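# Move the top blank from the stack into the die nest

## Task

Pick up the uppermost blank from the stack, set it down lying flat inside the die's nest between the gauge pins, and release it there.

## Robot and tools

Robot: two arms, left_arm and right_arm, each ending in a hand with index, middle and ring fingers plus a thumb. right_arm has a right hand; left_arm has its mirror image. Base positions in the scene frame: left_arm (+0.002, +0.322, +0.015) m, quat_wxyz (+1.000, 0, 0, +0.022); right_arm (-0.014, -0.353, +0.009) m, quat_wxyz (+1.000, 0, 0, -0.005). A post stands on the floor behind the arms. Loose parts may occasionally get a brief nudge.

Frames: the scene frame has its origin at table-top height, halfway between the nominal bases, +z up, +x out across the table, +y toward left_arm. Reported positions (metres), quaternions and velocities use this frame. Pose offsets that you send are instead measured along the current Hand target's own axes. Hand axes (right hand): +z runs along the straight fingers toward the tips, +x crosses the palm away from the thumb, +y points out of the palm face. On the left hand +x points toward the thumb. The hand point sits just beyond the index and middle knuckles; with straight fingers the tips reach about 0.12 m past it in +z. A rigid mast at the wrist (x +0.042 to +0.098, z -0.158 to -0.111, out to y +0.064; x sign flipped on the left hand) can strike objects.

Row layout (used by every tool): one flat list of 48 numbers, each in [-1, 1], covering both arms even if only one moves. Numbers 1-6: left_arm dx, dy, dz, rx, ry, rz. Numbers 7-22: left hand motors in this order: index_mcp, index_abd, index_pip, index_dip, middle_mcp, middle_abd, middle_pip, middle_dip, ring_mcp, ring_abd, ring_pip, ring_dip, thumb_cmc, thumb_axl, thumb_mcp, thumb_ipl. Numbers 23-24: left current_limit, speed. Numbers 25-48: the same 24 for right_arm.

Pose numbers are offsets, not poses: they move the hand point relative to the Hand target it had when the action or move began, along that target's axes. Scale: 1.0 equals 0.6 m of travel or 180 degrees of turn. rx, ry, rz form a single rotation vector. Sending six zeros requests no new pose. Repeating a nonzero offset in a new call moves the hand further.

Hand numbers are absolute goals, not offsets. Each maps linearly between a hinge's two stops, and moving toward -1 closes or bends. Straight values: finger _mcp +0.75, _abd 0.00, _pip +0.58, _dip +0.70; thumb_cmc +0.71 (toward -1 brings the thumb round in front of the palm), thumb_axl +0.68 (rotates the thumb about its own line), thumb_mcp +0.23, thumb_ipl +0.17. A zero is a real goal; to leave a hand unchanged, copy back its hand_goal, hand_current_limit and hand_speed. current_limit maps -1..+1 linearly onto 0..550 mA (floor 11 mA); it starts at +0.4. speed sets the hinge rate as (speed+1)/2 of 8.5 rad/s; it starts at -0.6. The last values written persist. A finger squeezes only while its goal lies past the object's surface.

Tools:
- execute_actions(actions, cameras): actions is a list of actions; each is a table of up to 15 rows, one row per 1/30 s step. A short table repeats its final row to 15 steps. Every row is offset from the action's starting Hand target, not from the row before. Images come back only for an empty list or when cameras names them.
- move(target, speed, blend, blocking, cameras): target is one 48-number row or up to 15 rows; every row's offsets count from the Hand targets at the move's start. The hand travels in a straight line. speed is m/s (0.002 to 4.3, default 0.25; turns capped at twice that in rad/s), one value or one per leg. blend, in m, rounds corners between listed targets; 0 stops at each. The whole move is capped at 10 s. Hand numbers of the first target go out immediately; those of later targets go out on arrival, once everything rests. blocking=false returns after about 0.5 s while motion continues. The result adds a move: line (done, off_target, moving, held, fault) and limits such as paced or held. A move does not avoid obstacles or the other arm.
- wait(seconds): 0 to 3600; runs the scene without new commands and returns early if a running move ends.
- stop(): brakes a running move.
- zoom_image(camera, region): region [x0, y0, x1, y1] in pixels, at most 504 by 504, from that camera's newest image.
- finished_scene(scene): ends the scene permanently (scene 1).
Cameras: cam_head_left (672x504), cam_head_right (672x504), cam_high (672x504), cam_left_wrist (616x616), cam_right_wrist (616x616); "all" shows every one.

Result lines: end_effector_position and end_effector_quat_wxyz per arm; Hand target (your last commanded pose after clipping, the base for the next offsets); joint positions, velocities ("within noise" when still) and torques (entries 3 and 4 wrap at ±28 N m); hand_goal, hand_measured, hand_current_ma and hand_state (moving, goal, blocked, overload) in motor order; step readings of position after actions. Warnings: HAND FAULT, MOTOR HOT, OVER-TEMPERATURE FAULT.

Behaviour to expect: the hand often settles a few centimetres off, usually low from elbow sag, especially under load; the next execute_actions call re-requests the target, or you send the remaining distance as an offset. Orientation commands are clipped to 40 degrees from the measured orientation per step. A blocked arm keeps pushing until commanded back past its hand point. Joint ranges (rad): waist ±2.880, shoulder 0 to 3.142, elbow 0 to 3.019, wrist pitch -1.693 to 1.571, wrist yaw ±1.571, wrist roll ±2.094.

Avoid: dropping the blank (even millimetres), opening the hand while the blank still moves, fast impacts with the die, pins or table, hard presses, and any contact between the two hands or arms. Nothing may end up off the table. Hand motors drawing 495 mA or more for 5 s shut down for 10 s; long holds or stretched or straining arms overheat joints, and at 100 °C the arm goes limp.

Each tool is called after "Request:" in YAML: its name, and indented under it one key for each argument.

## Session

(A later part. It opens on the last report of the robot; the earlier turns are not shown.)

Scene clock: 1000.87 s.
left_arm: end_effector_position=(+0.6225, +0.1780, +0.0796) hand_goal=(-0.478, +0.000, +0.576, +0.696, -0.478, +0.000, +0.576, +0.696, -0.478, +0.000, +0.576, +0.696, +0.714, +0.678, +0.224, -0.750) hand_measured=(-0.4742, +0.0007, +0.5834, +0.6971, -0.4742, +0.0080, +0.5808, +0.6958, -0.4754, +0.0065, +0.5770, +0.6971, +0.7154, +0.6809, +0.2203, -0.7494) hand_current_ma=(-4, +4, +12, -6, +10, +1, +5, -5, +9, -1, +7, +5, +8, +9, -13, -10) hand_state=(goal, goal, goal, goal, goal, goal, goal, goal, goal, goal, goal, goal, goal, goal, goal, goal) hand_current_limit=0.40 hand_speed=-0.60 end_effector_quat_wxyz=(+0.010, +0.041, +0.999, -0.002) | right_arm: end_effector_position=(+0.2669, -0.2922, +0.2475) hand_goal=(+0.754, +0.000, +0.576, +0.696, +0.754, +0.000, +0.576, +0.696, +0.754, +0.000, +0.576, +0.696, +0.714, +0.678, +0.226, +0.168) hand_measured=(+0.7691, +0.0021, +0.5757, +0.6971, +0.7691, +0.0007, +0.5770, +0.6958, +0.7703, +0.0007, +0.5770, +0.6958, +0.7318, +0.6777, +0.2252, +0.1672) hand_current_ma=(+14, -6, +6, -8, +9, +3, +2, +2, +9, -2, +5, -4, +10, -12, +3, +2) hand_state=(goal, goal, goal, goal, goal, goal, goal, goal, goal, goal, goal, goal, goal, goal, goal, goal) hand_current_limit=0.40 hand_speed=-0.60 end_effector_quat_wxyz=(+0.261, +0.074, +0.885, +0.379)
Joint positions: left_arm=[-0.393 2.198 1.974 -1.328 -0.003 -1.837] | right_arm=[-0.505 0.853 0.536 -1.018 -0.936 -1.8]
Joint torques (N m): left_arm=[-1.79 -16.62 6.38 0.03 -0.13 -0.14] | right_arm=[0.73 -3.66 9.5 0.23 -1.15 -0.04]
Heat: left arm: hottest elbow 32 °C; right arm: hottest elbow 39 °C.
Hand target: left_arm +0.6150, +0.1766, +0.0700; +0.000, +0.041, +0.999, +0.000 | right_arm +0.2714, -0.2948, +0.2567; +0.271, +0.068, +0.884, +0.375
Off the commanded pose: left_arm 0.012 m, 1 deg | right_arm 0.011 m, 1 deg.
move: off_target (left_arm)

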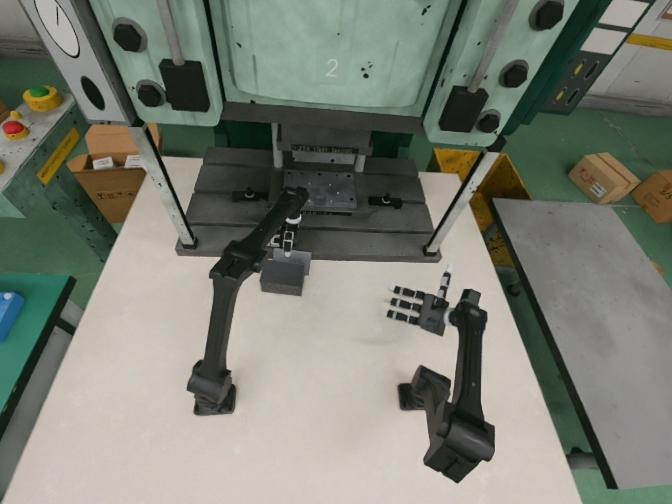

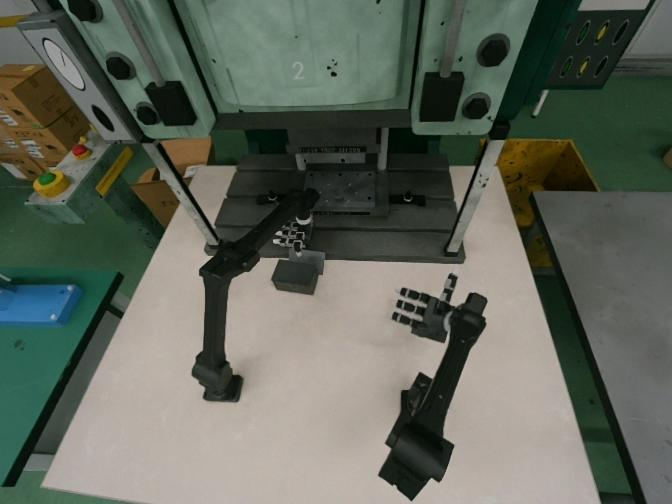

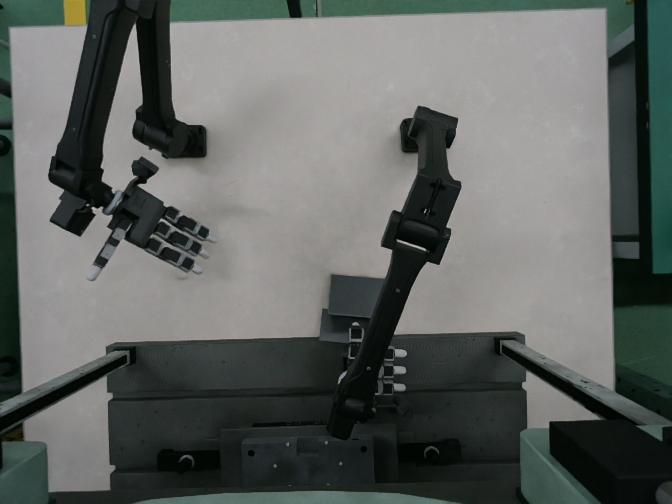

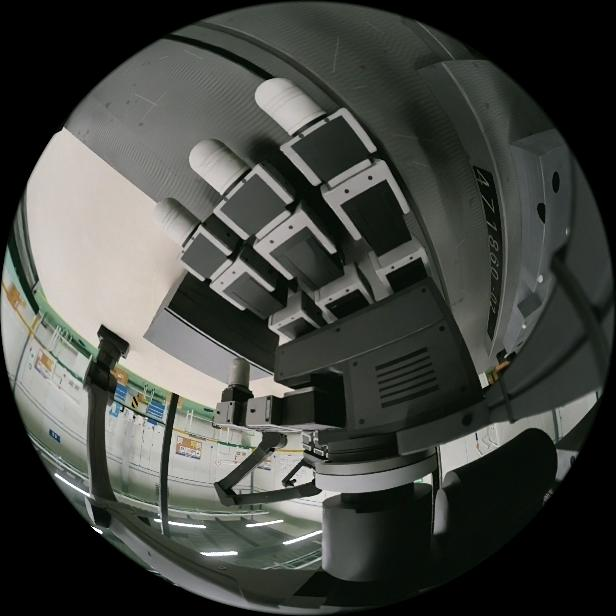

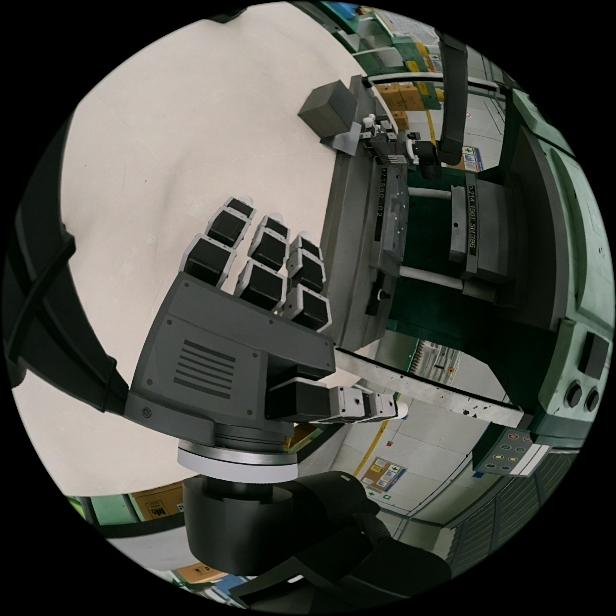

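Request:
move:
  target:
    - [-0.0023,-0.0274,-0.0067,0,0,0,-0.479,0.0,0.576,0.696,-0.479,0.0,0.576,0.696,-0.479,0.0,0.576,0.696,0.714,0.678,0.2247,-0.751,0.4,-0.6,0,0,0,0,0,0,0.754,0,0.576,0.696,0.754,0,0.576,0.696,0.754,0,0.576,0.696,0.714,0.678,0.226,0.168,0.4,-0.6]
    - [0.0308,-0.03,-0.0067,0,0,0,-0.479,0.0,0.576,0.696,-0.479,0.0,0.576,0.696,-0.479,0.0,0.576,0.696,0.714,0.678,0.2247,-0.751,0.4,-0.6,0,0,0,0,0,0,0.754,0,0.576,0.696,0.754,0,0.576,0.696,0.754,0,0.576,0.696,0.714,0.678,0.226,0.168,0.4,-0.6]
  cameras: ["cam_right_wrist","cam_high","cam_head_right"]
  speed: 0.04

Request:
zoom_image:
  camera: "cam_right_wrist"
  region: [310, 90, 400, 180]

Request:
zoom_image:
  camera: "cam_high"
  region: [310, 280, 430, 400]

Request:
zoom_image:
  camera: "cam_head_right"
  region: [240, 210, 340, 300]

Scene clock: 1020.00 s.
left_arm: end_effector_position=(+0.6054, +0.1684, +0.0799) hand_goal=(-0.478, +0.000, +0.576, +0.696, -0.478, +0.000, +0.576, +0.696, -0.478, +0.000, +0.576, +0.696, +0.714, +0.678, +0.224, -0.750) hand_measured=(-0.4706, -0.0066, +0.5821, +0.6971, -0.4706, +0.0080, +0.5808, +0.6958, -0.4706, +0.0109, +0.5782, +0.6971, +0.7167, +0.6809, +0.2203, -0.7504) hand_current_ma=(-4, +4, +10, -9, +13, -5, +3, +0, +10, +2, +8, +5, +10, +11, -8, -11) hand_state=(goal, goal, goal, goal, goal, goal, goal, goal, goal, goal, goal, goal, goal, goal, goal, goal) hand_current_limit=0.40 hand_speed=-0.60 end_effector_quat_wxyz=(+0.007, +0.045, +0.999, +0.001) | right_arm: end_effector_position=(+0.2669, -0.2922, +0.2475) hand_goal=(+0.754, +0.000, +0.576, +0.696, +0.754, +0.000, +0.576, +0.696, +0.754, +0.000, +0.576, +0.696, +0.714, +0.678, +0.226, +0.168) hand_measured=(+0.7703, +0.0021, +0.5770, +0.6958, +0.7691, +0.0007, +0.5757, +0.6971, +0.7703, +0.0007, +0.5757, +0.6958, +0.7318, +0.6777, +0.2252, +0.1681) hand_current_ma=(+8, -7, +11, -13, +4, -2, -2, +6, +12, +0, +11, +0, +11, -6, +10, -3) hand_state=(goal, goal, goal, goal, goal, goal, goal, goal, goal, goal, goal, goal, goal, goal, goal, goal) hand_current_limit=0.40 hand_speed=-0.60 end_effector_quat_wxyz=(+0.261, +0.074, +0.885, +0.379)
Joint positions: left_arm=[-0.417 2.163 1.914 -1.308 -0.006 -1.853] | right_arm=[-0.505 0.853 0.536 -1.018 -0.936 -1.8]
Joint torques (N m): left_arm=[-2.67 -16.73 6.57 -0.1 -0.05 -0.33] | right_arm=[0.62 -3.72 9.42 0.27 -1.16 -0.06]
Heat: left arm: hottest elbow 32 °C; right arm: hottest elbow 39 °C.
Hand target: left_arm +0.5950, +0.1601, +0.0740; +0.000, +0.041, +0.999, +0.000 | right_arm +0.2714, -0.2948, +0.2567; +0.271, +0.068, +0.884, +0.375
Off the commanded pose: left_arm 0.014 m, 1 deg | right_arm 0.011 m, 1 deg.
move: off_target (left_arm)
Images, in order (width x height): cam_head_right 672x504, cam_high 672x504, cam_right_wrist 616x616.

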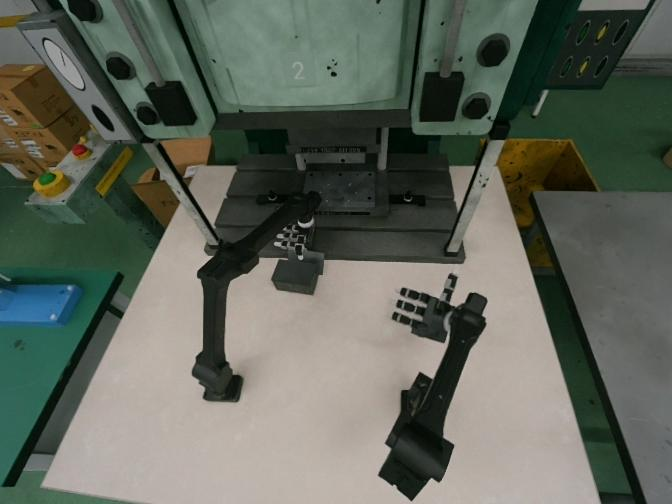

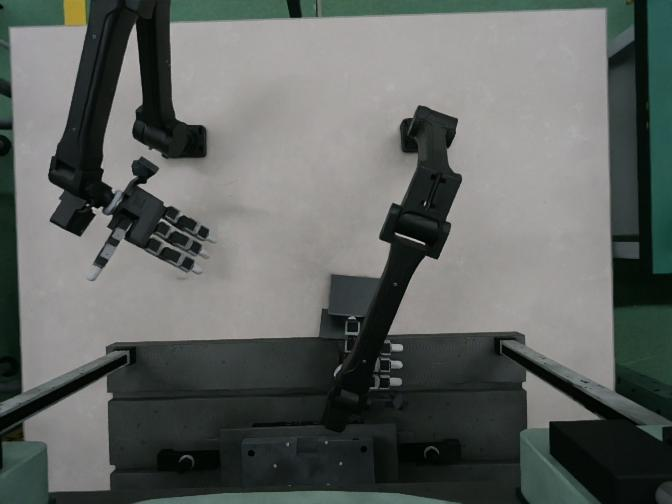

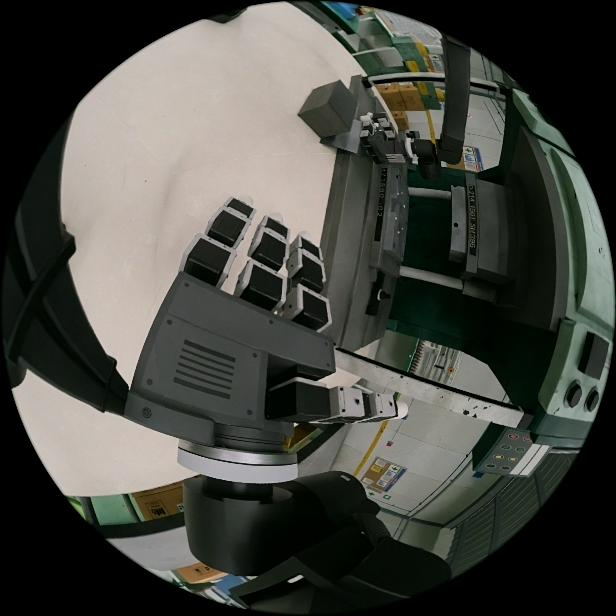

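Scaled by 5.600 from the camera's image (finer frame: 880x880).

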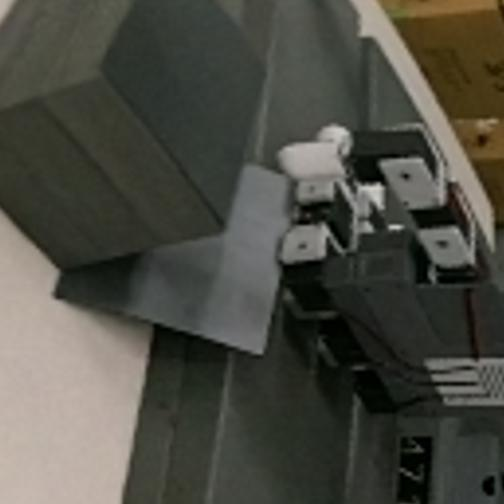

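Scaled by 4.200 from the camera's image (finer frame: 960x720).

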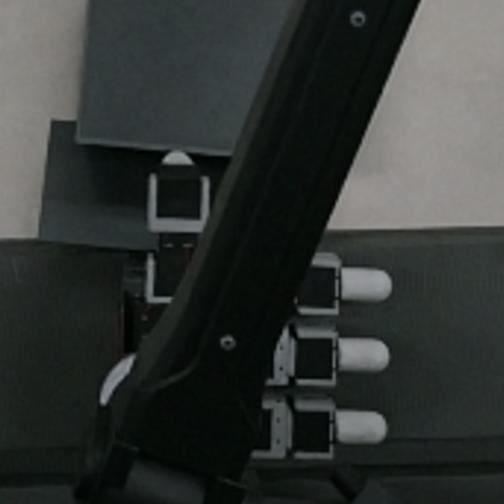

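Scaled by 5.040 from the camera's image (finer frame: 960x720).

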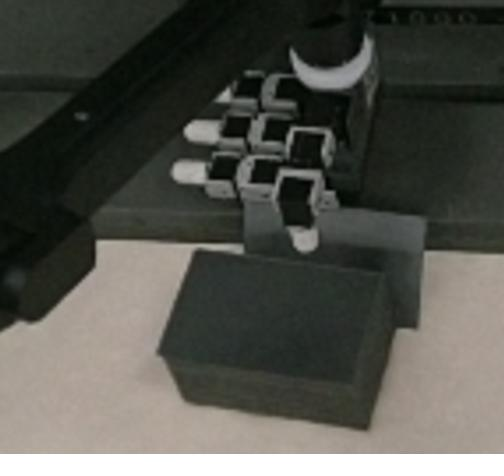

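Request:
move:
  target: [0.0324,-0.0127,-0.0167,0,0,0,-0.479,0.0,0.576,0.696,-0.479,0.0,0.576,0.696,-0.479,0.0,0.576,0.696,0.714,0.678,0.2247,-0.751,0.4,-0.6,0,0,0,0,0,0,0.754,0,0.576,0.696,0.754,0,0.576,0.696,0.754,0,0.576,0.696,0.714,0.678,0.226,0.168,0.4,-0.6]
  cameras: ["cam_right_wrist","cam_high","cam_head_right"]
  speed: 0.04

Request:
zoom_image:
  camera: "cam_right_wrist"
  region: [310, 90, 400, 180]

Request:
zoom_image:
  camera: "cam_high"
  region: [310, 280, 430, 400]

Request:
zoom_image:
  camera: "cam_head_right"
  region: [240, 210, 340, 300]

Scene clock: 1035.17 s.
left_arm: end_effector_position=(+0.5909, +0.1679, +0.0896) hand_goal=(-0.478, +0.000, +0.576, +0.696, -0.478, +0.000, +0.576, +0.696, -0.478, +0.000, +0.576, +0.696, +0.714, +0.678, +0.224, -0.750) hand_measured=(-0.4718, -0.0066, +0.5821, +0.6983, -0.4646, +0.0080, +0.5821, +0.6958, -0.4633, +0.0109, +0.5770, +0.6971, +0.7167, +0.6809, +0.2203, -0.7504) hand_current_ma=(-9, +7, +8, -9, +21, -1, +9, +0, +18, -4, +5, +4, +8, +12, -10, -6) hand_state=(goal, goal, goal, goal, goal, goal, goal, goal, goal, goal, goal, goal, goal, goal, goal, goal) hand_current_limit=0.40 hand_speed=-0.60 end_effector_quat_wxyz=(+0.010, +0.048, +0.999, +0.000) | right_arm: end_effector_position=(+0.2669, -0.2922, +0.2475) hand_goal=(+0.754, +0.000, +0.576, +0.696, +0.754, +0.000, +0.576, +0.696, +0.754, +0.000, +0.576, +0.696, +0.714, +0.678, +0.226, +0.168) hand_measured=(+0.7691, -0.0008, +0.5770, +0.6958, +0.7691, +0.0007, +0.5770, +0.6958, +0.7703, +0.0007, +0.5757, +0.6958, +0.7318, +0.6777, +0.2252, +0.1672) hand_current_ma=(+13, -4, +3, -9, +10, -8, -2, -3, +10, +4, +7, -6, +9, -3, +4, +2) hand_state=(goal, goal, goal, goal, goal, goal, goal, goal, goal, goal, goal, goal, goal, goal, goal, goal) hand_current_limit=0.40 hand_speed=-0.60 end_effector_quat_wxyz=(+0.261, +0.074, +0.885, +0.379)
Joint positions: left_arm=[-0.426 2.113 1.854 -1.293 -0.007 -1.857] | right_arm=[-0.505 0.853 0.536 -1.018 -0.936 -1.8]
Joint torques (N m): left_arm=[-3.14 -15.97 6.39 -0.36 0.01 -0.49] | right_arm=[0.62 -3.66 9.47 0.14 -1.13 -0.04]
Heat: left arm: hottest elbow 32 °C; right arm: hottest elbow 39 °C.
Hand target: left_arm +0.5751, +0.1541, +0.0840; +0.000, +0.041, +0.999, +0.000 | right_arm +0.2714, -0.2948, +0.2567; +0.271, +0.068, +0.884, +0.375
Off the commanded pose: left_arm 0.022 m, 1 deg | right_arm 0.011 m, 1 deg.
move: off_target (left_arm)
Images, in order (width x height): cam_head_right 672x504, cam_high 672x504, cam_right_wrist 616x616.

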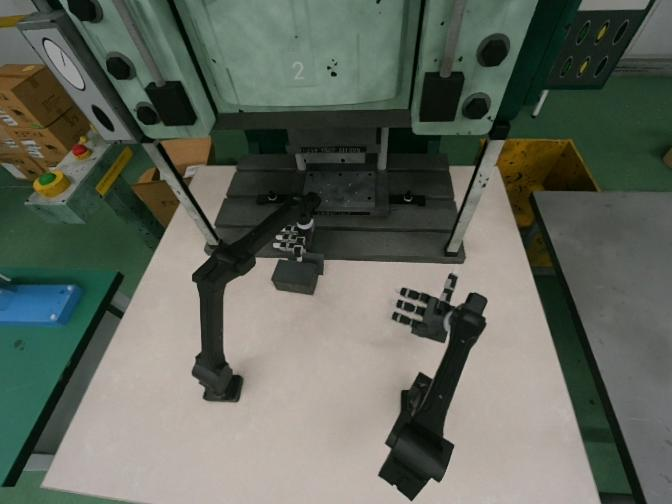

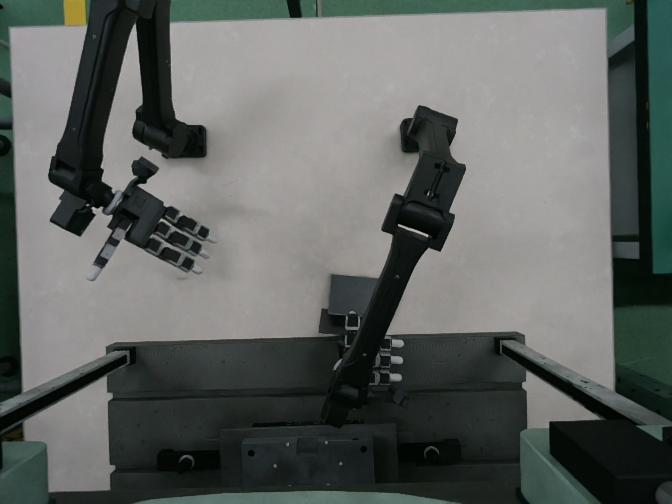

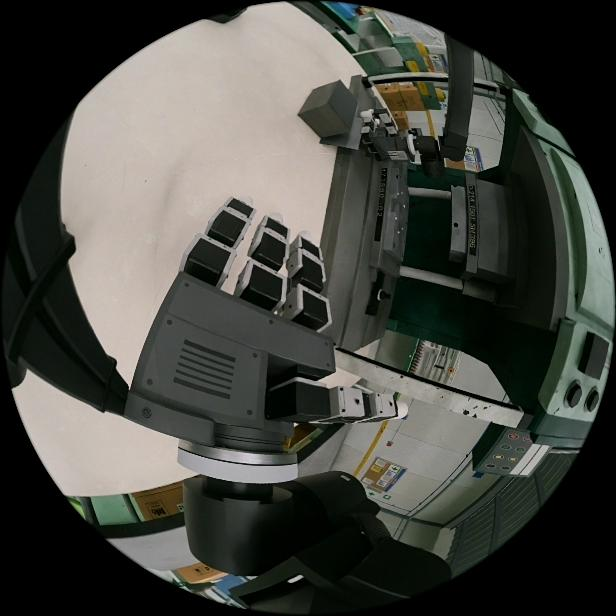

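Scaled by 5.600 from the camera's image (finer frame: 880x880).

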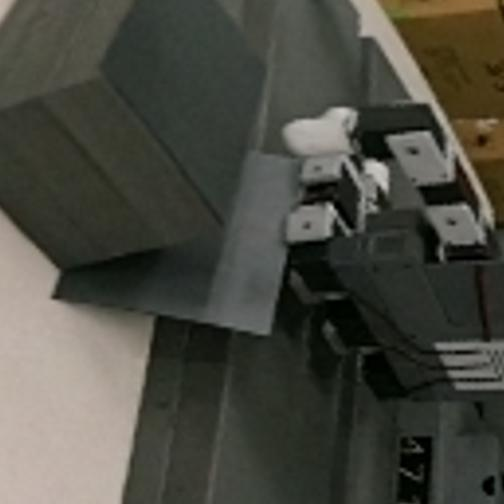

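Scaled by 4.200 from the camera's image (finer frame: 960x720).

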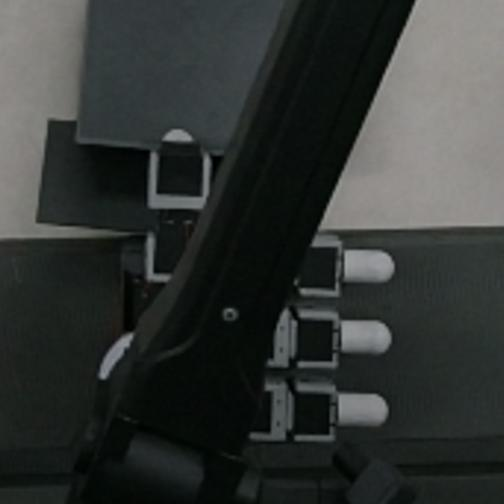

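Scaled by 5.040 from the camera's image (finer frame: 960x720).

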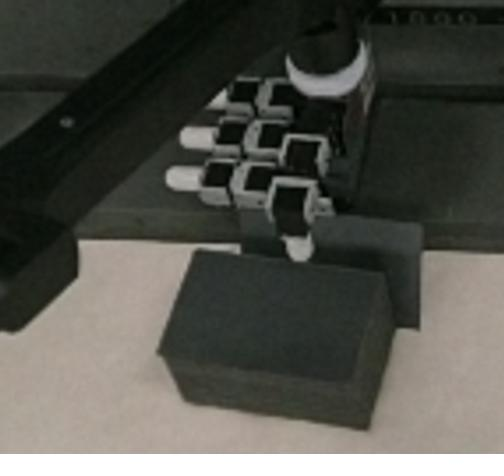

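Request:
move:
  target: [-0.0051,-0.0213,0.0217,0,0,0,-0.479,0.0,0.576,0.696,-0.479,0.0,0.576,0.696,-0.479,0.0,0.576,0.696,0.714,0.678,0.2247,-0.751,0.4,-0.6,0,0,0,0,0,0,0.754,0,0.576,0.696,0.754,0,0.576,0.696,0.754,0,0.576,0.696,0.714,0.678,0.226,0.168,0.4,-0.6]
  cameras: ["cam_right_wrist","cam_high","cam_head_right"]
  speed: 0.03

Request:
zoom_image:
  camera: "cam_right_wrist"
  region: [310, 90, 400, 180]

Request:
zoom_image:
  camera: "cam_high"
  region: [310, 280, 430, 400]

Request:
zoom_image:
  camera: "cam_head_right"
  region: [240, 210, 340, 300]

Scene clock: 1078.83 s.
left_arm: end_effector_position=(+0.5907, +0.1575, +0.0891) hand_goal=(-0.478, +0.000, +0.576, +0.696, -0.478, +0.000, +0.576, +0.696, -0.478, +0.000, +0.576, +0.696, +0.714, +0.678, +0.224, -0.750) hand_measured=(-0.4730, -0.0066, +0.5821, +0.6983, -0.4646, +0.0080, +0.5821, +0.6958, -0.4633, +0.0109, +0.5770, +0.6971, +0.7167, +0.6809, +0.2203, -0.7504) hand_current_ma=(-7, +2, +7, -8, +20, -4, +6, +2, +19, -1, +6, +6, +11, +5, -10, -11) hand_state=(goal, goal, goal, goal, goal, goal, goal, goal, goal, goal, goal, goal, goal, goal, goal, goal) hand_current_limit=0.40 hand_speed=-0.60 end_effector_quat_wxyz=(+0.018, +0.047, +0.999, -0.002) | right_arm: end_effector_position=(+0.2669, -0.2922, +0.2475) hand_goal=(+0.754, +0.000, +0.576, +0.696, +0.754, +0.000, +0.576, +0.696, +0.754, +0.000, +0.576, +0.696, +0.714, +0.678, +0.226, +0.168) hand_measured=(+0.7691, +0.0007, +0.5770, +0.6958, +0.7691, -0.0008, +0.5770, +0.6945, +0.7703, -0.0008, +0.5770, +0.6958, +0.7305, +0.6777, +0.2252, +0.1681) hand_current_ma=(+12, -3, +3, +0, +14, +0, -3, +5, -1, +0, +9, +1, +12, -1, +4, +1) hand_state=(goal, goal, goal, goal, goal, goal, goal, goal, goal, goal, goal, goal, goal, goal, goal, goal) hand_current_limit=0.40 hand_speed=-0.60 end_effector_quat_wxyz=(+0.261, +0.074, +0.885, +0.379)
Joint positions: left_arm=[-0.442 2.113 1.854 -1.278 -0.009 -1.873] | right_arm=[-0.505 0.853 0.536 -1.018 -0.936 -1.8]
Joint torques (N m): left_arm=[-3.31 -14.8 7.3 -0.35 0.07 -0.5] | right_arm=[1.03 -4.31 9.42 0.23 -1.12 -0.06]
Heat: left arm: hottest elbow 31 °C; right arm: hottest elbow 40 °C.
Hand target: left_arm +0.5771, +0.1412, +0.0709; +0.000, +0.041, +0.999, +0.000 | right_arm +0.2714, -0.2948, +0.2567; +0.271, +0.068, +0.884, +0.375
Off the commanded pose: left_arm 0.028 m, 2 deg | right_arm 0.011 m, 1 deg.
move: off_target (left_arm)
Images, in order (width x height): cam_head_right 672x504, cam_high 672x504, cam_right_wrist 616x616.

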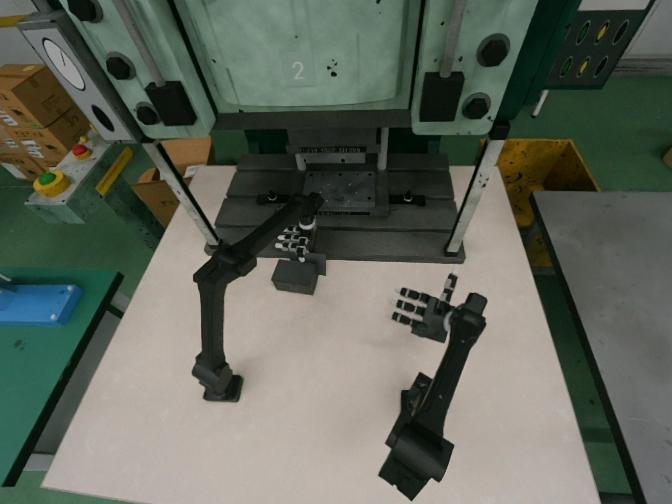

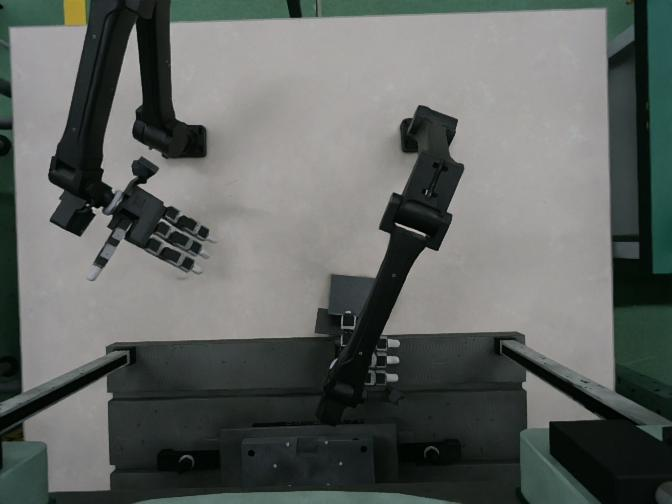

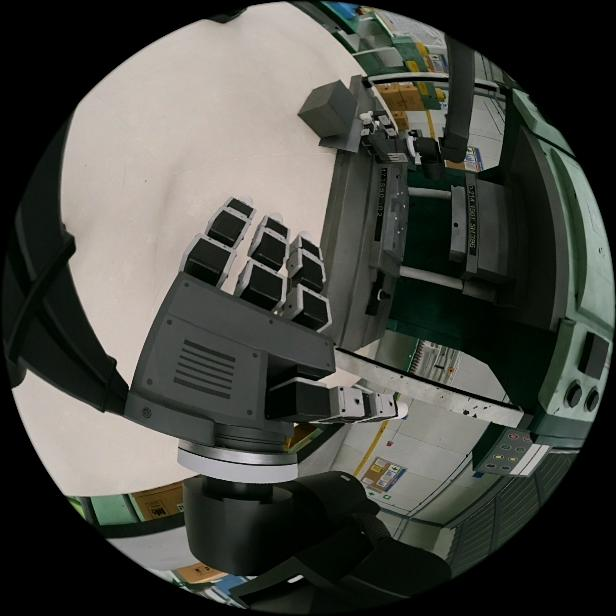

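Scaled by 5.600 from the camera's image (finer frame: 880x880).

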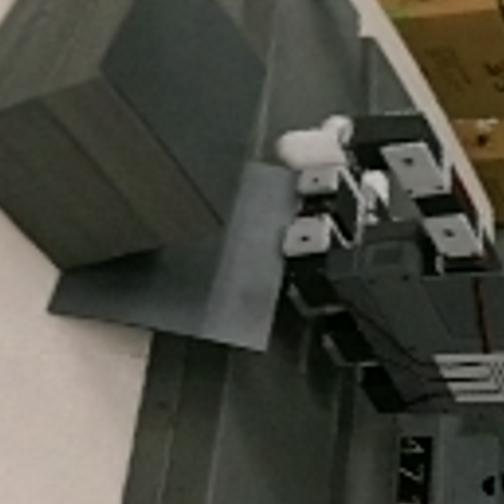

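Scaled by 4.200 from the camera's image (finer frame: 960x720).

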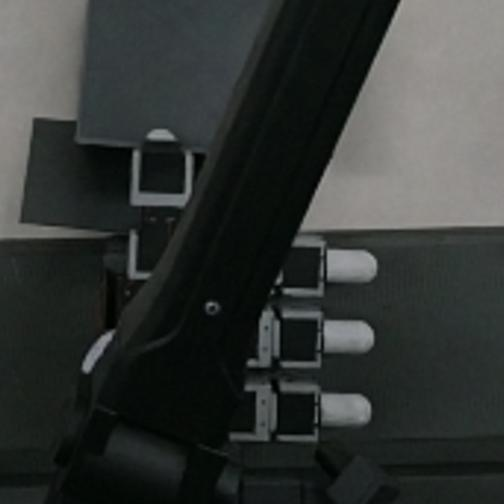

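Scaled by 5.040 from the camera's image (finer frame: 960x720).

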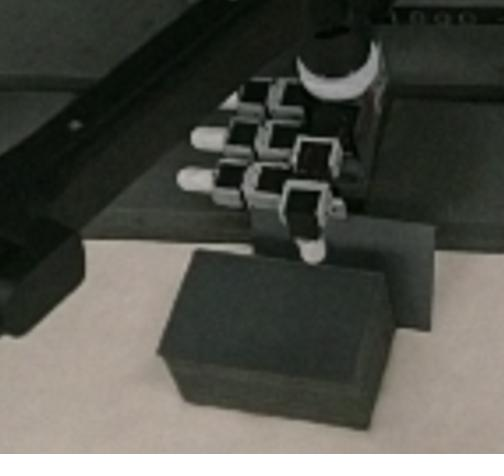

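Request:
move:
  target: [0,0,0,0,0,0,-0.479,0.0,0.576,0.696,-0.479,0.0,0.576,0.696,-0.479,0.0,0.576,0.696,0.714,0.678,0.2247,-0.751,0.4,-0.6,-0.1553,0.059,0.0135,-0.0647,0.3225,0.5563,0.754,0,0.576,0.696,0.754,0,0.576,0.696,0.754,0,0.576,0.696,0.714,0.678,-0.674,0.168,0.4,-0.6]
  cameras: ["cam_high","cam_right_wrist"]
  speed: 0.4

Scene clock: 1150.60 s.
left_arm: end_effector_position=(+0.5907, +0.1575, +0.0891) hand_goal=(-0.478, +0.000, +0.576, +0.696, -0.478, +0.000, +0.576, +0.696, -0.478, +0.000, +0.576, +0.696, +0.714, +0.678, +0.224, -0.750) hand_measured=(-0.4730, -0.0066, +0.5821, +0.6971, -0.4633, +0.0080, +0.5808, +0.6958, -0.4633, +0.0095, +0.5770, +0.6983, +0.7167, +0.6809, +0.2203, -0.7504) hand_current_ma=(-2, -1, +14, -8, +20, -7, +7, +5, +16, -1, +9, +4, +11, +9, -8, -10) hand_state=(goal, goal, goal, goal, goal, goal, goal, goal, goal, goal, goal, goal, goal, goal, goal, goal) hand_current_limit=0.40 hand_speed=-0.60 end_effector_quat_wxyz=(+0.018, +0.047, +0.999, -0.002) | right_arm: end_effector_position=(+0.3456, -0.2955, +0.2996) hand_goal=(+0.754, +0.000, +0.576, +0.696, +0.754, +0.000, +0.576, +0.696, +0.754, +0.000, +0.576, +0.696, +0.714, +0.678, -0.674, +0.168) hand_measured=(+0.7691, +0.0051, +0.5770, +0.6958, +0.7703, +0.0065, +0.5782, +0.6958, +0.7691, +0.0080, +0.5757, +0.6958, +0.7205, +0.6830, -0.6665, +0.1729) hand_current_ma=(+14, -6, +2, -3, +9, -3, -1, +9, +7, -2, +6, -1, +12, +0, +5, +1) hand_state=(goal, goal, goal, goal, goal, goal, goal, goal, goal, goal, goal, goal, goal, goal, goal, goal) hand_current_limit=0.40 hand_speed=-0.60 end_effector_quat_wxyz=(-0.398, +0.598, +0.443, +0.536)
Joint positions: left_arm=[-0.442 2.113 1.854 -1.278 -0.009 -1.873] | right_arm=[-0.326 1.069 0.82 -1.693 -1.455 -0.373]
Joint torques (N m): left_arm=[-3.96 -14.56 7.35 -0.24 0.06 -0.49] | right_arm=[1.73 -6.18 10.36 -1.13 -1.39 0.03]
Heat: left arm: hottest elbow 31 °C; right arm: hottest elbow 40 °C.
Hand target: left_arm +0.5771, +0.1412, +0.0709; +0.000, +0.041, +0.999, +0.000 | right_arm +0.3513, -0.2946, +0.3167; -0.500, +0.501, +0.500, +0.500
Off the commanded pose: left_arm 0.028 m, 2 deg | right_arm 0.018 m, 18 deg.
joint sent to its limit (right arm) — joint 4 (wrist pitch), lower limit. The joint targets are off in orientation, not in position.
move: off_target (right_arm)

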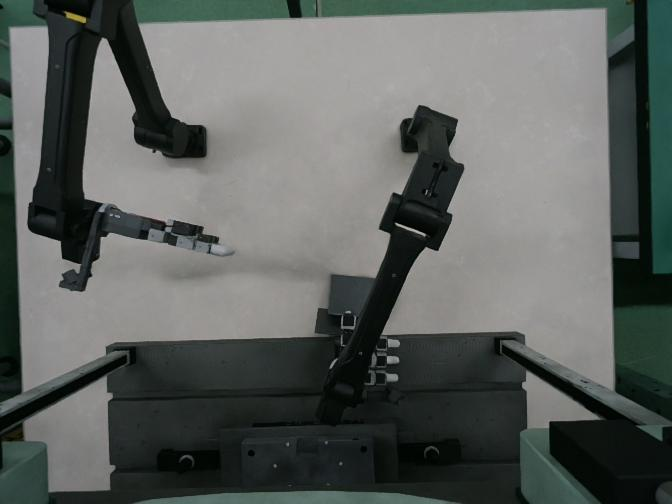

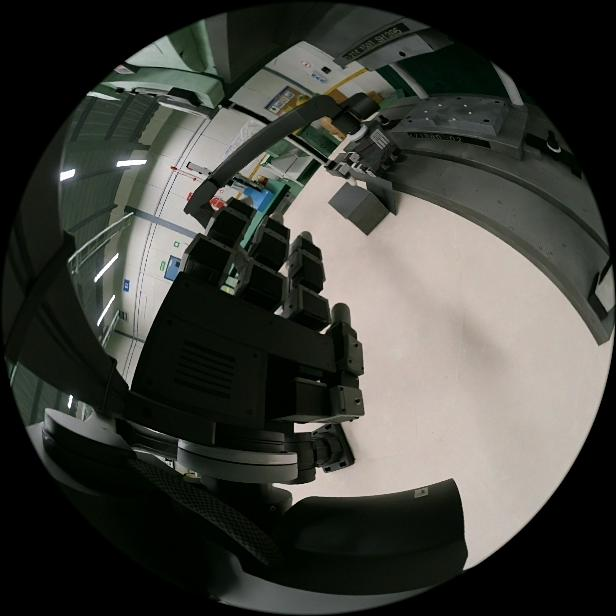

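Request:
move:
  target: [0,0,0,0,0,0,-0.479,0.0,0.576,0.696,-0.479,0.0,0.576,0.696,-0.479,0.0,0.576,0.696,0.714,0.678,0.2247,-0.751,0.4,-0.6,-0.278,0.148,0.158,0,0,0,0.754,0,0.576,0.696,0.754,0,0.576,0.696,0.754,0,0.576,0.696,0.714,0.678,-0.674,0.168,0.4,-0.6]
  cameras: ["cam_high","cam_right_wrist"]
  speed: 0.25

Request:
zoom_image:
  camera: "cam_right_wrist"
  region: [300, 100, 460, 260]

Scene clock: 1164.43 s.
left_arm: end_effector_position=(+0.5907, +0.1575, +0.0891) hand_goal=(-0.478, +0.000, +0.576, +0.696, -0.478, +0.000, +0.576, +0.696, -0.478, +0.000, +0.576, +0.696, +0.714, +0.678, +0.224, -0.750) hand_measured=(-0.4742, -0.0066, +0.5834, +0.6983, -0.4633, +0.0080, +0.5808, +0.6958, -0.4633, +0.0095, +0.5770, +0.6971, +0.7167, +0.6809, +0.2203, -0.7504) hand_current_ma=(-3, +1, +14, -7, +20, -2, +6, +3, +16, +2, +10, +7, +10, +13, -8, -8) hand_state=(goal, goal, goal, goal, goal, goal, goal, goal, goal, goal, goal, goal, goal, goal, goal, goal) hand_current_limit=0.40 hand_speed=-0.60 end_effector_quat_wxyz=(+0.018, +0.047, +0.999, -0.002) | right_arm: end_effector_position=(+0.4298, -0.2012, +0.1395) hand_goal=(+0.754, +0.000, +0.576, +0.696, +0.754, +0.000, +0.576, +0.696, +0.754, +0.000, +0.576, +0.696, +0.714, +0.678, -0.674, +0.168) hand_measured=(+0.7619, +0.0095, +0.5693, +0.6958, +0.7619, +0.0095, +0.5731, +0.6958, +0.7595, +0.0065, +0.5744, +0.6971, +0.7205, +0.6767, -0.6645, +0.1729) hand_current_ma=(+7, -6, -1, -6, +8, -9, -2, +7, -4, +2, +3, -5, +6, -4, +4, -2) hand_state=(goal, goal, goal, goal, goal, goal, goal, goal, goal, goal, goal, goal, goal, goal, goal, goal) hand_current_limit=0.40 hand_speed=-0.60 end_effector_quat_wxyz=(+0.494, -0.521, -0.488, -0.497)
Joint positions: left_arm=[-0.442 2.113 1.854 -1.278 -0.009 -1.873] | right_arm=[-0.039 1.689 0.873 -1.357 -1.547 -0.572]
Joint torques (N m): left_arm=[-3.6 -14.04 7.31 -0.24 0.03 -0.48] | right_arm=[1.26 -12.81 7.05 -1.4 -1.22 -0.22]
Heat: left arm: hottest elbow 31 °C; right arm: hottest elbow 40 °C.
Hand target: left_arm +0.5771, +0.1412, +0.0709; +0.000, +0.041, +0.999, +0.000 | right_arm +0.4400, -0.2000, +0.1498; +0.500, -0.501, -0.500, -0.500
Off the commanded pose: left_arm 0.028 m, 2 deg | right_arm 0.015 m, 3 deg.
move: off_target (right_arm)

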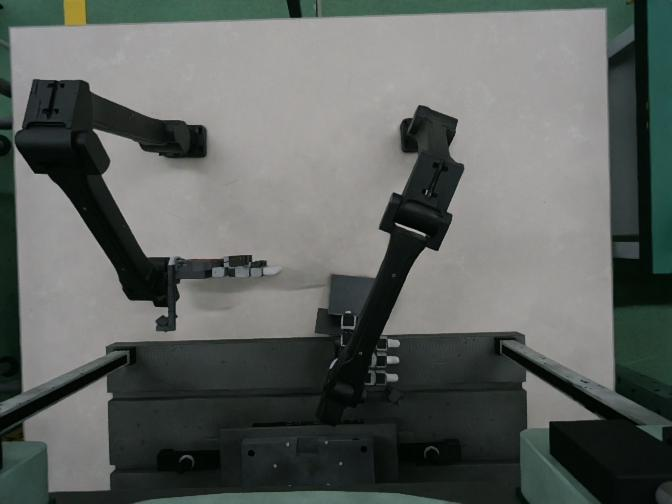

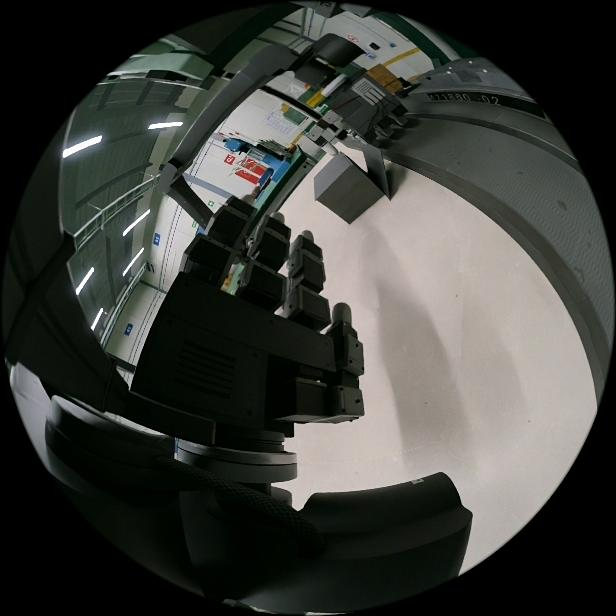

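Scaled by 3.150 from the camera's image (finer frame: 880x880).

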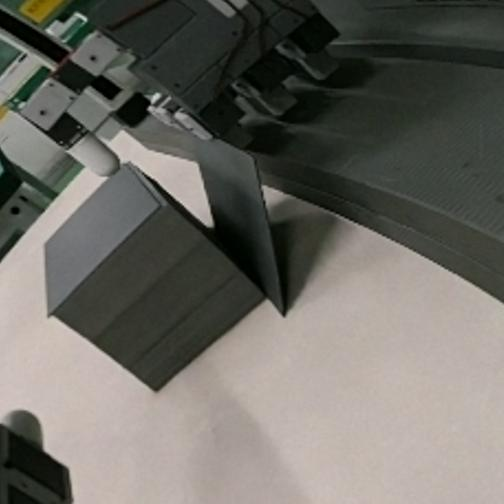

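Request:
zoom_image:
  camera: "cam_right_wrist"
  region: [340, 80, 430, 170]

Request:
zoom_image:
  camera: "cam_right_wrist"
  region: [350, 110, 400, 160]

Scaled by 5.600 from the camera's image (finer frame: 880x880).

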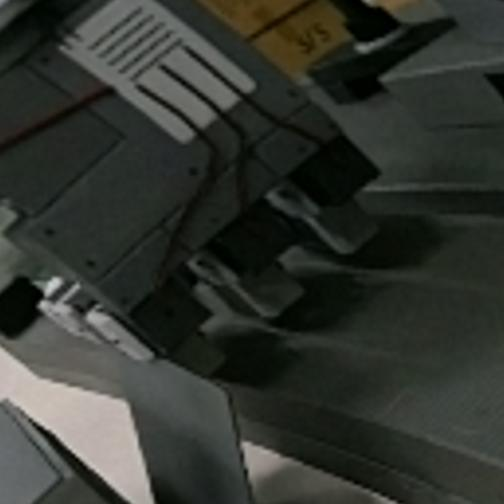

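Scaled by 10.080 from the camera's image (finer frame: 880x880).

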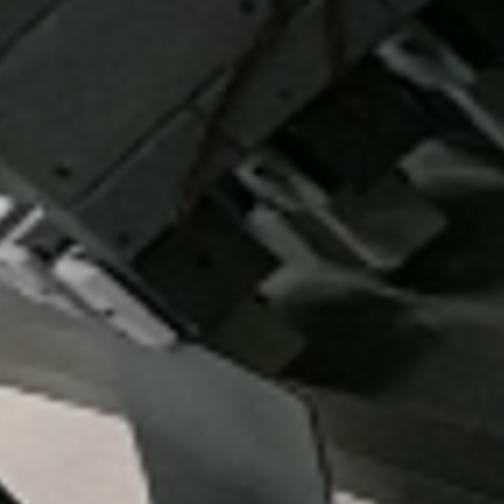

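Request:
move:
  target: [0,0,0.03,0,0,0,-0.479,0.0,0.576,0.696,-0.479,0.0,0.576,0.696,-0.479,0.0,0.576,0.696,0.714,0.678,0.2247,-0.751,0.4,-0.6,0,0,0,0,0,0,0.754,0,0.576,0.696,0.754,0,0.576,0.696,0.754,0,0.576,0.696,0.714,0.678,-0.674,0.168,0.4,-0.6]
  cameras: ["cam_right_wrist"]
  speed: 0.03

Request:
zoom_image:
  camera: "cam_right_wrist"
  region: [300, 100, 460, 260]

Request:
zoom_image:
  camera: "cam_right_wrist"
  region: [340, 80, 430, 170]

Scene clock: 1204.63 s.
left_arm: end_effector_position=(+0.5977, +0.1540, +0.0843) hand_goal=(-0.478, +0.000, +0.576, +0.696, -0.478, +0.000, +0.576, +0.696, -0.478, +0.000, +0.576, +0.696, +0.714, +0.678, +0.224, -0.750) hand_measured=(-0.4778, -0.0066, +0.5808, +0.6983, -0.4646, +0.0080, +0.5808, +0.6958, -0.4633, +0.0095, +0.5770, +0.6971, +0.7167, +0.6809, +0.2203, -0.7504) hand_current_ma=(-11, +2, +13, -11, +24, -6, +8, -5, +19, -1, +7, +1, +7, +12, -12, -10) hand_state=(goal, goal, goal, goal, goal, goal, goal, goal, goal, goal, goal, goal, goal, goal, goal, goal) hand_current_limit=0.40 hand_speed=-0.60 end_effector_quat_wxyz=(+0.033, +0.046, +0.998, -0.006) | right_arm: end_effector_position=(+0.4301, -0.2012, +0.1438) hand_goal=(+0.754, +0.000, +0.576, +0.696, +0.754, +0.000, +0.576, +0.696, +0.754, +0.000, +0.576, +0.696, +0.714, +0.678, -0.674, +0.168) hand_measured=(+0.7631, +0.0124, +0.5705, +0.6958, +0.7619, +0.0095, +0.5718, +0.6958, +0.7595, +0.0065, +0.5757, +0.6958, +0.7217, +0.6767, -0.6645, +0.1729) hand_current_ma=(+6, -6, -1, -4, +4, +4, -6, +8, +3, -3, +7, -2, +7, -7, +8, -6) hand_state=(goal, goal, goal, goal, goal, goal, goal, goal, goal, goal, goal, goal, goal, goal, goal, goal) hand_current_limit=0.40 hand_speed=-0.60 end_effector_quat_wxyz=(+0.491, -0.519, -0.491, -0.499)
Joint positions: left_arm=[-0.443 2.116 1.85 -1.238 -0.011 -1.877] | right_arm=[-0.039 1.689 0.881 -1.397 -1.547 -0.615]
Joint torques (N m): left_arm=[-3.84 -13.68 6.04 -0.34 0.11 -0.42] | right_arm=[1.08 -12.1 7.02 -1.44 -1.15 -0.18]
Heat: left arm: hottest elbow 31 °C; right arm: hottest elbow 39 °C.
Hand target: left_arm +0.5769, +0.1411, +0.0529; +0.000, +0.041, +0.999, +0.000 | right_arm +0.4401, -0.2001, +0.1499; +0.500, -0.501, -0.500, -0.500
Off the commanded pose: left_arm 0.040 m, 4 deg | right_arm 0.012 m, 2 deg.
move: off_target (left_arm)

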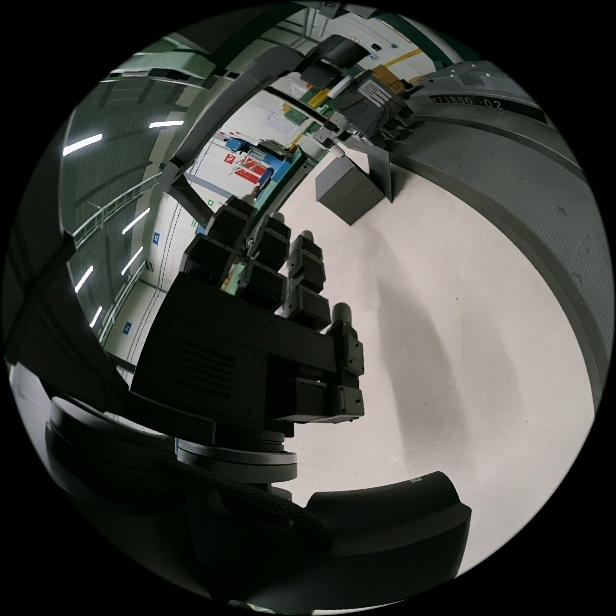

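Scaled by 3.150 from the camera's image (finer frame: 880x880).

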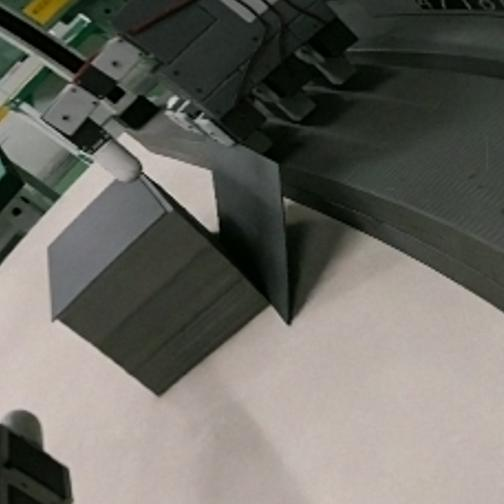

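Scaled by 5.600 from the camera's image (finer frame: 880x880).

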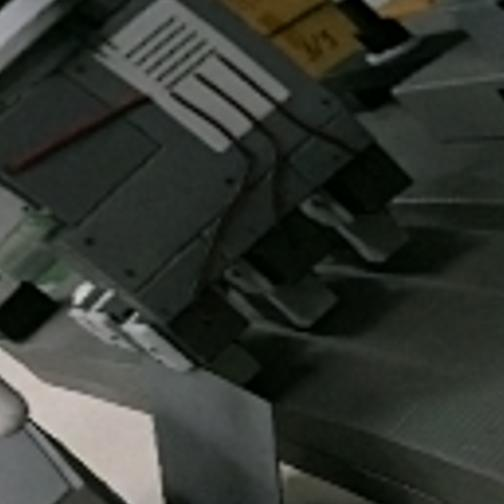

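Request:
move:
  target: [0,0,0,0,0,0,-0.479,0.0,0.576,0.696,-0.479,0.0,0.576,0.696,-0.479,0.0,0.576,0.696,0.714,0.678,0.0,-0.751,0.4,-0.6,0,0,0,0,0,0,0.754,0,0.576,0.696,0.754,0,0.576,0.696,0.754,0,0.576,0.696,0.714,0.678,-0.674,0.168,0.4,-0.6]
  cameras: ["cam_right_wrist","cam_high"]
  speed: 0.03

Request:
zoom_image:
  camera: "cam_right_wrist"
  region: [320, 90, 420, 190]

Request:
zoom_image:
  camera: "cam_high"
  region: [310, 280, 430, 400]

Scene clock: 1218.50 s.
left_arm: end_effector_position=(+0.5977, +0.1541, +0.0844) hand_goal=(-0.478, +0.000, +0.576, +0.696, -0.478, +0.000, +0.576, +0.696, -0.478, +0.000, +0.576, +0.696, +0.714, +0.678, +0.000, -0.750) hand_measured=(-0.4778, -0.0066, +0.5808, +0.6983, -0.4646, +0.0080, +0.5821, +0.6958, -0.4633, +0.0095, +0.5782, +0.6971, +0.7167, +0.6809, -0.0054, -0.7485) hand_current_ma=(-11, +1, +9, -7, +19, -5, +9, +1, +19, +1, +7, -1, +6, +15, -12, -8) hand_state=(goal, goal, goal, goal, goal, goal, goal, goal, goal, goal, goal, goal, goal, goal, goal, goal) hand_current_limit=0.40 hand_speed=-0.60 end_effector_quat_wxyz=(+0.033, +0.046, +0.998, -0.006) | right_arm: end_effector_position=(+0.4303, -0.2011, +0.1455) hand_goal=(+0.754, +0.000, +0.576, +0.696, +0.754, +0.000, +0.576, +0.696, +0.754, +0.000, +0.576, +0.696, +0.714, +0.678, -0.674, +0.168) hand_measured=(+0.7619, +0.0124, +0.5693, +0.6945, +0.7619, +0.0095, +0.5731, +0.6958, +0.7595, +0.0065, +0.5744, +0.6971, +0.7217, +0.6756, -0.6645, +0.1738) hand_current_ma=(+9, -5, +8, -6, +2, +1, +0, -6, -1, -2, -1, -8, +9, +0, +11, +2) hand_state=(goal, goal, goal, goal, goal, goal, goal, goal, goal, goal, goal, goal, goal, goal, goal, goal) hand_current_limit=0.40 hand_speed=-0.60 end_effector_quat_wxyz=(+0.491, -0.518, -0.492, -0.500)
Joint positions: left_arm=[-0.443 2.116 1.85 -1.238 -0.011 -1.877] | right_arm=[-0.039 1.691 0.885 -1.419 -1.547 -0.638]
Joint torques (N m): left_arm=[-3.43 -13.8 6.08 -0.34 0.12 -0.45] | right_arm=[1.32 -11.4 6.97 -1.47 -1.09 -0.19]
Heat: left arm: hottest elbow 31 °C; right arm: hottest elbow 39 °C.
Hand target: left_arm +0.5770, +0.1411, +0.0529; +0.000, +0.041, +0.999, +0.000 | right_arm +0.4401, -0.2001, +0.1499; +0.500, -0.501, -0.500, -0.500
Off the commanded pose: left_arm 0.040 m, 4 deg | right_arm 0.011 m, 2 deg.
move: done
Images, in order (width x height): cam_high 672x504, cam_right_wrist 616x616.

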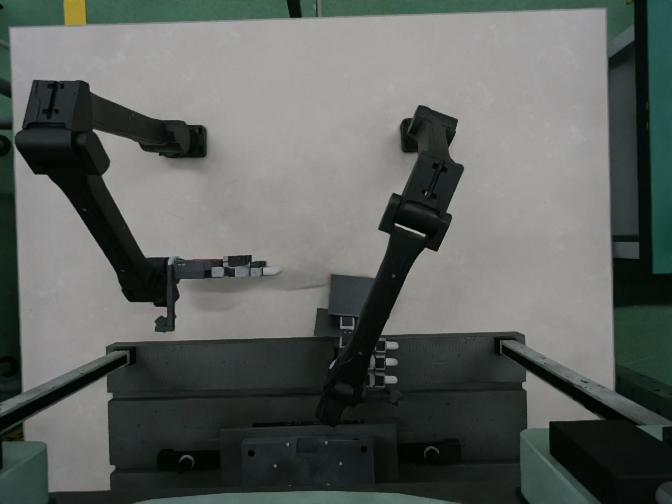

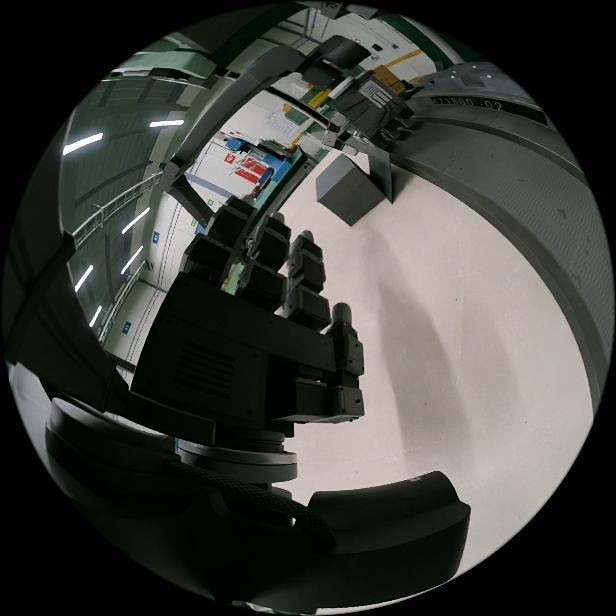

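Scaled by 5.040 from the camera's image (finer frame: 880x880).

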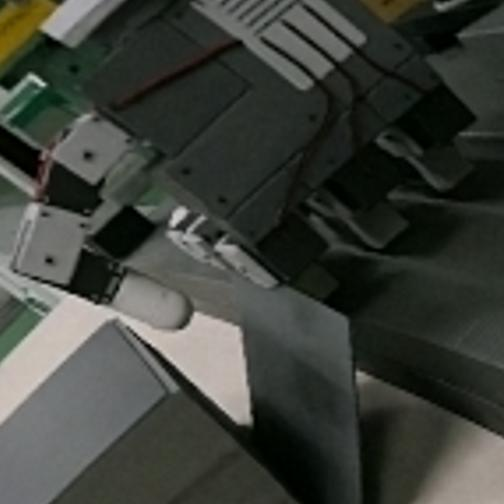

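Scaled by 4.200 from the camera's image (finer frame: 960x720).

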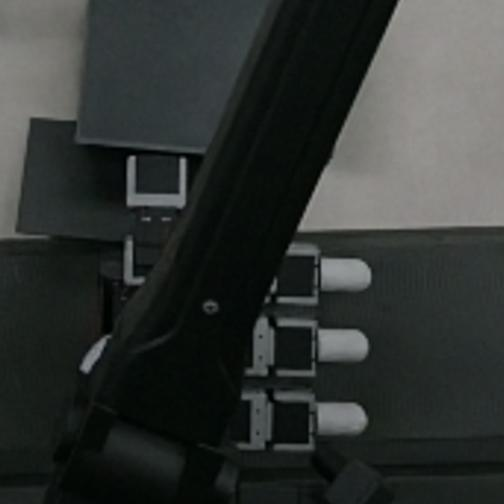

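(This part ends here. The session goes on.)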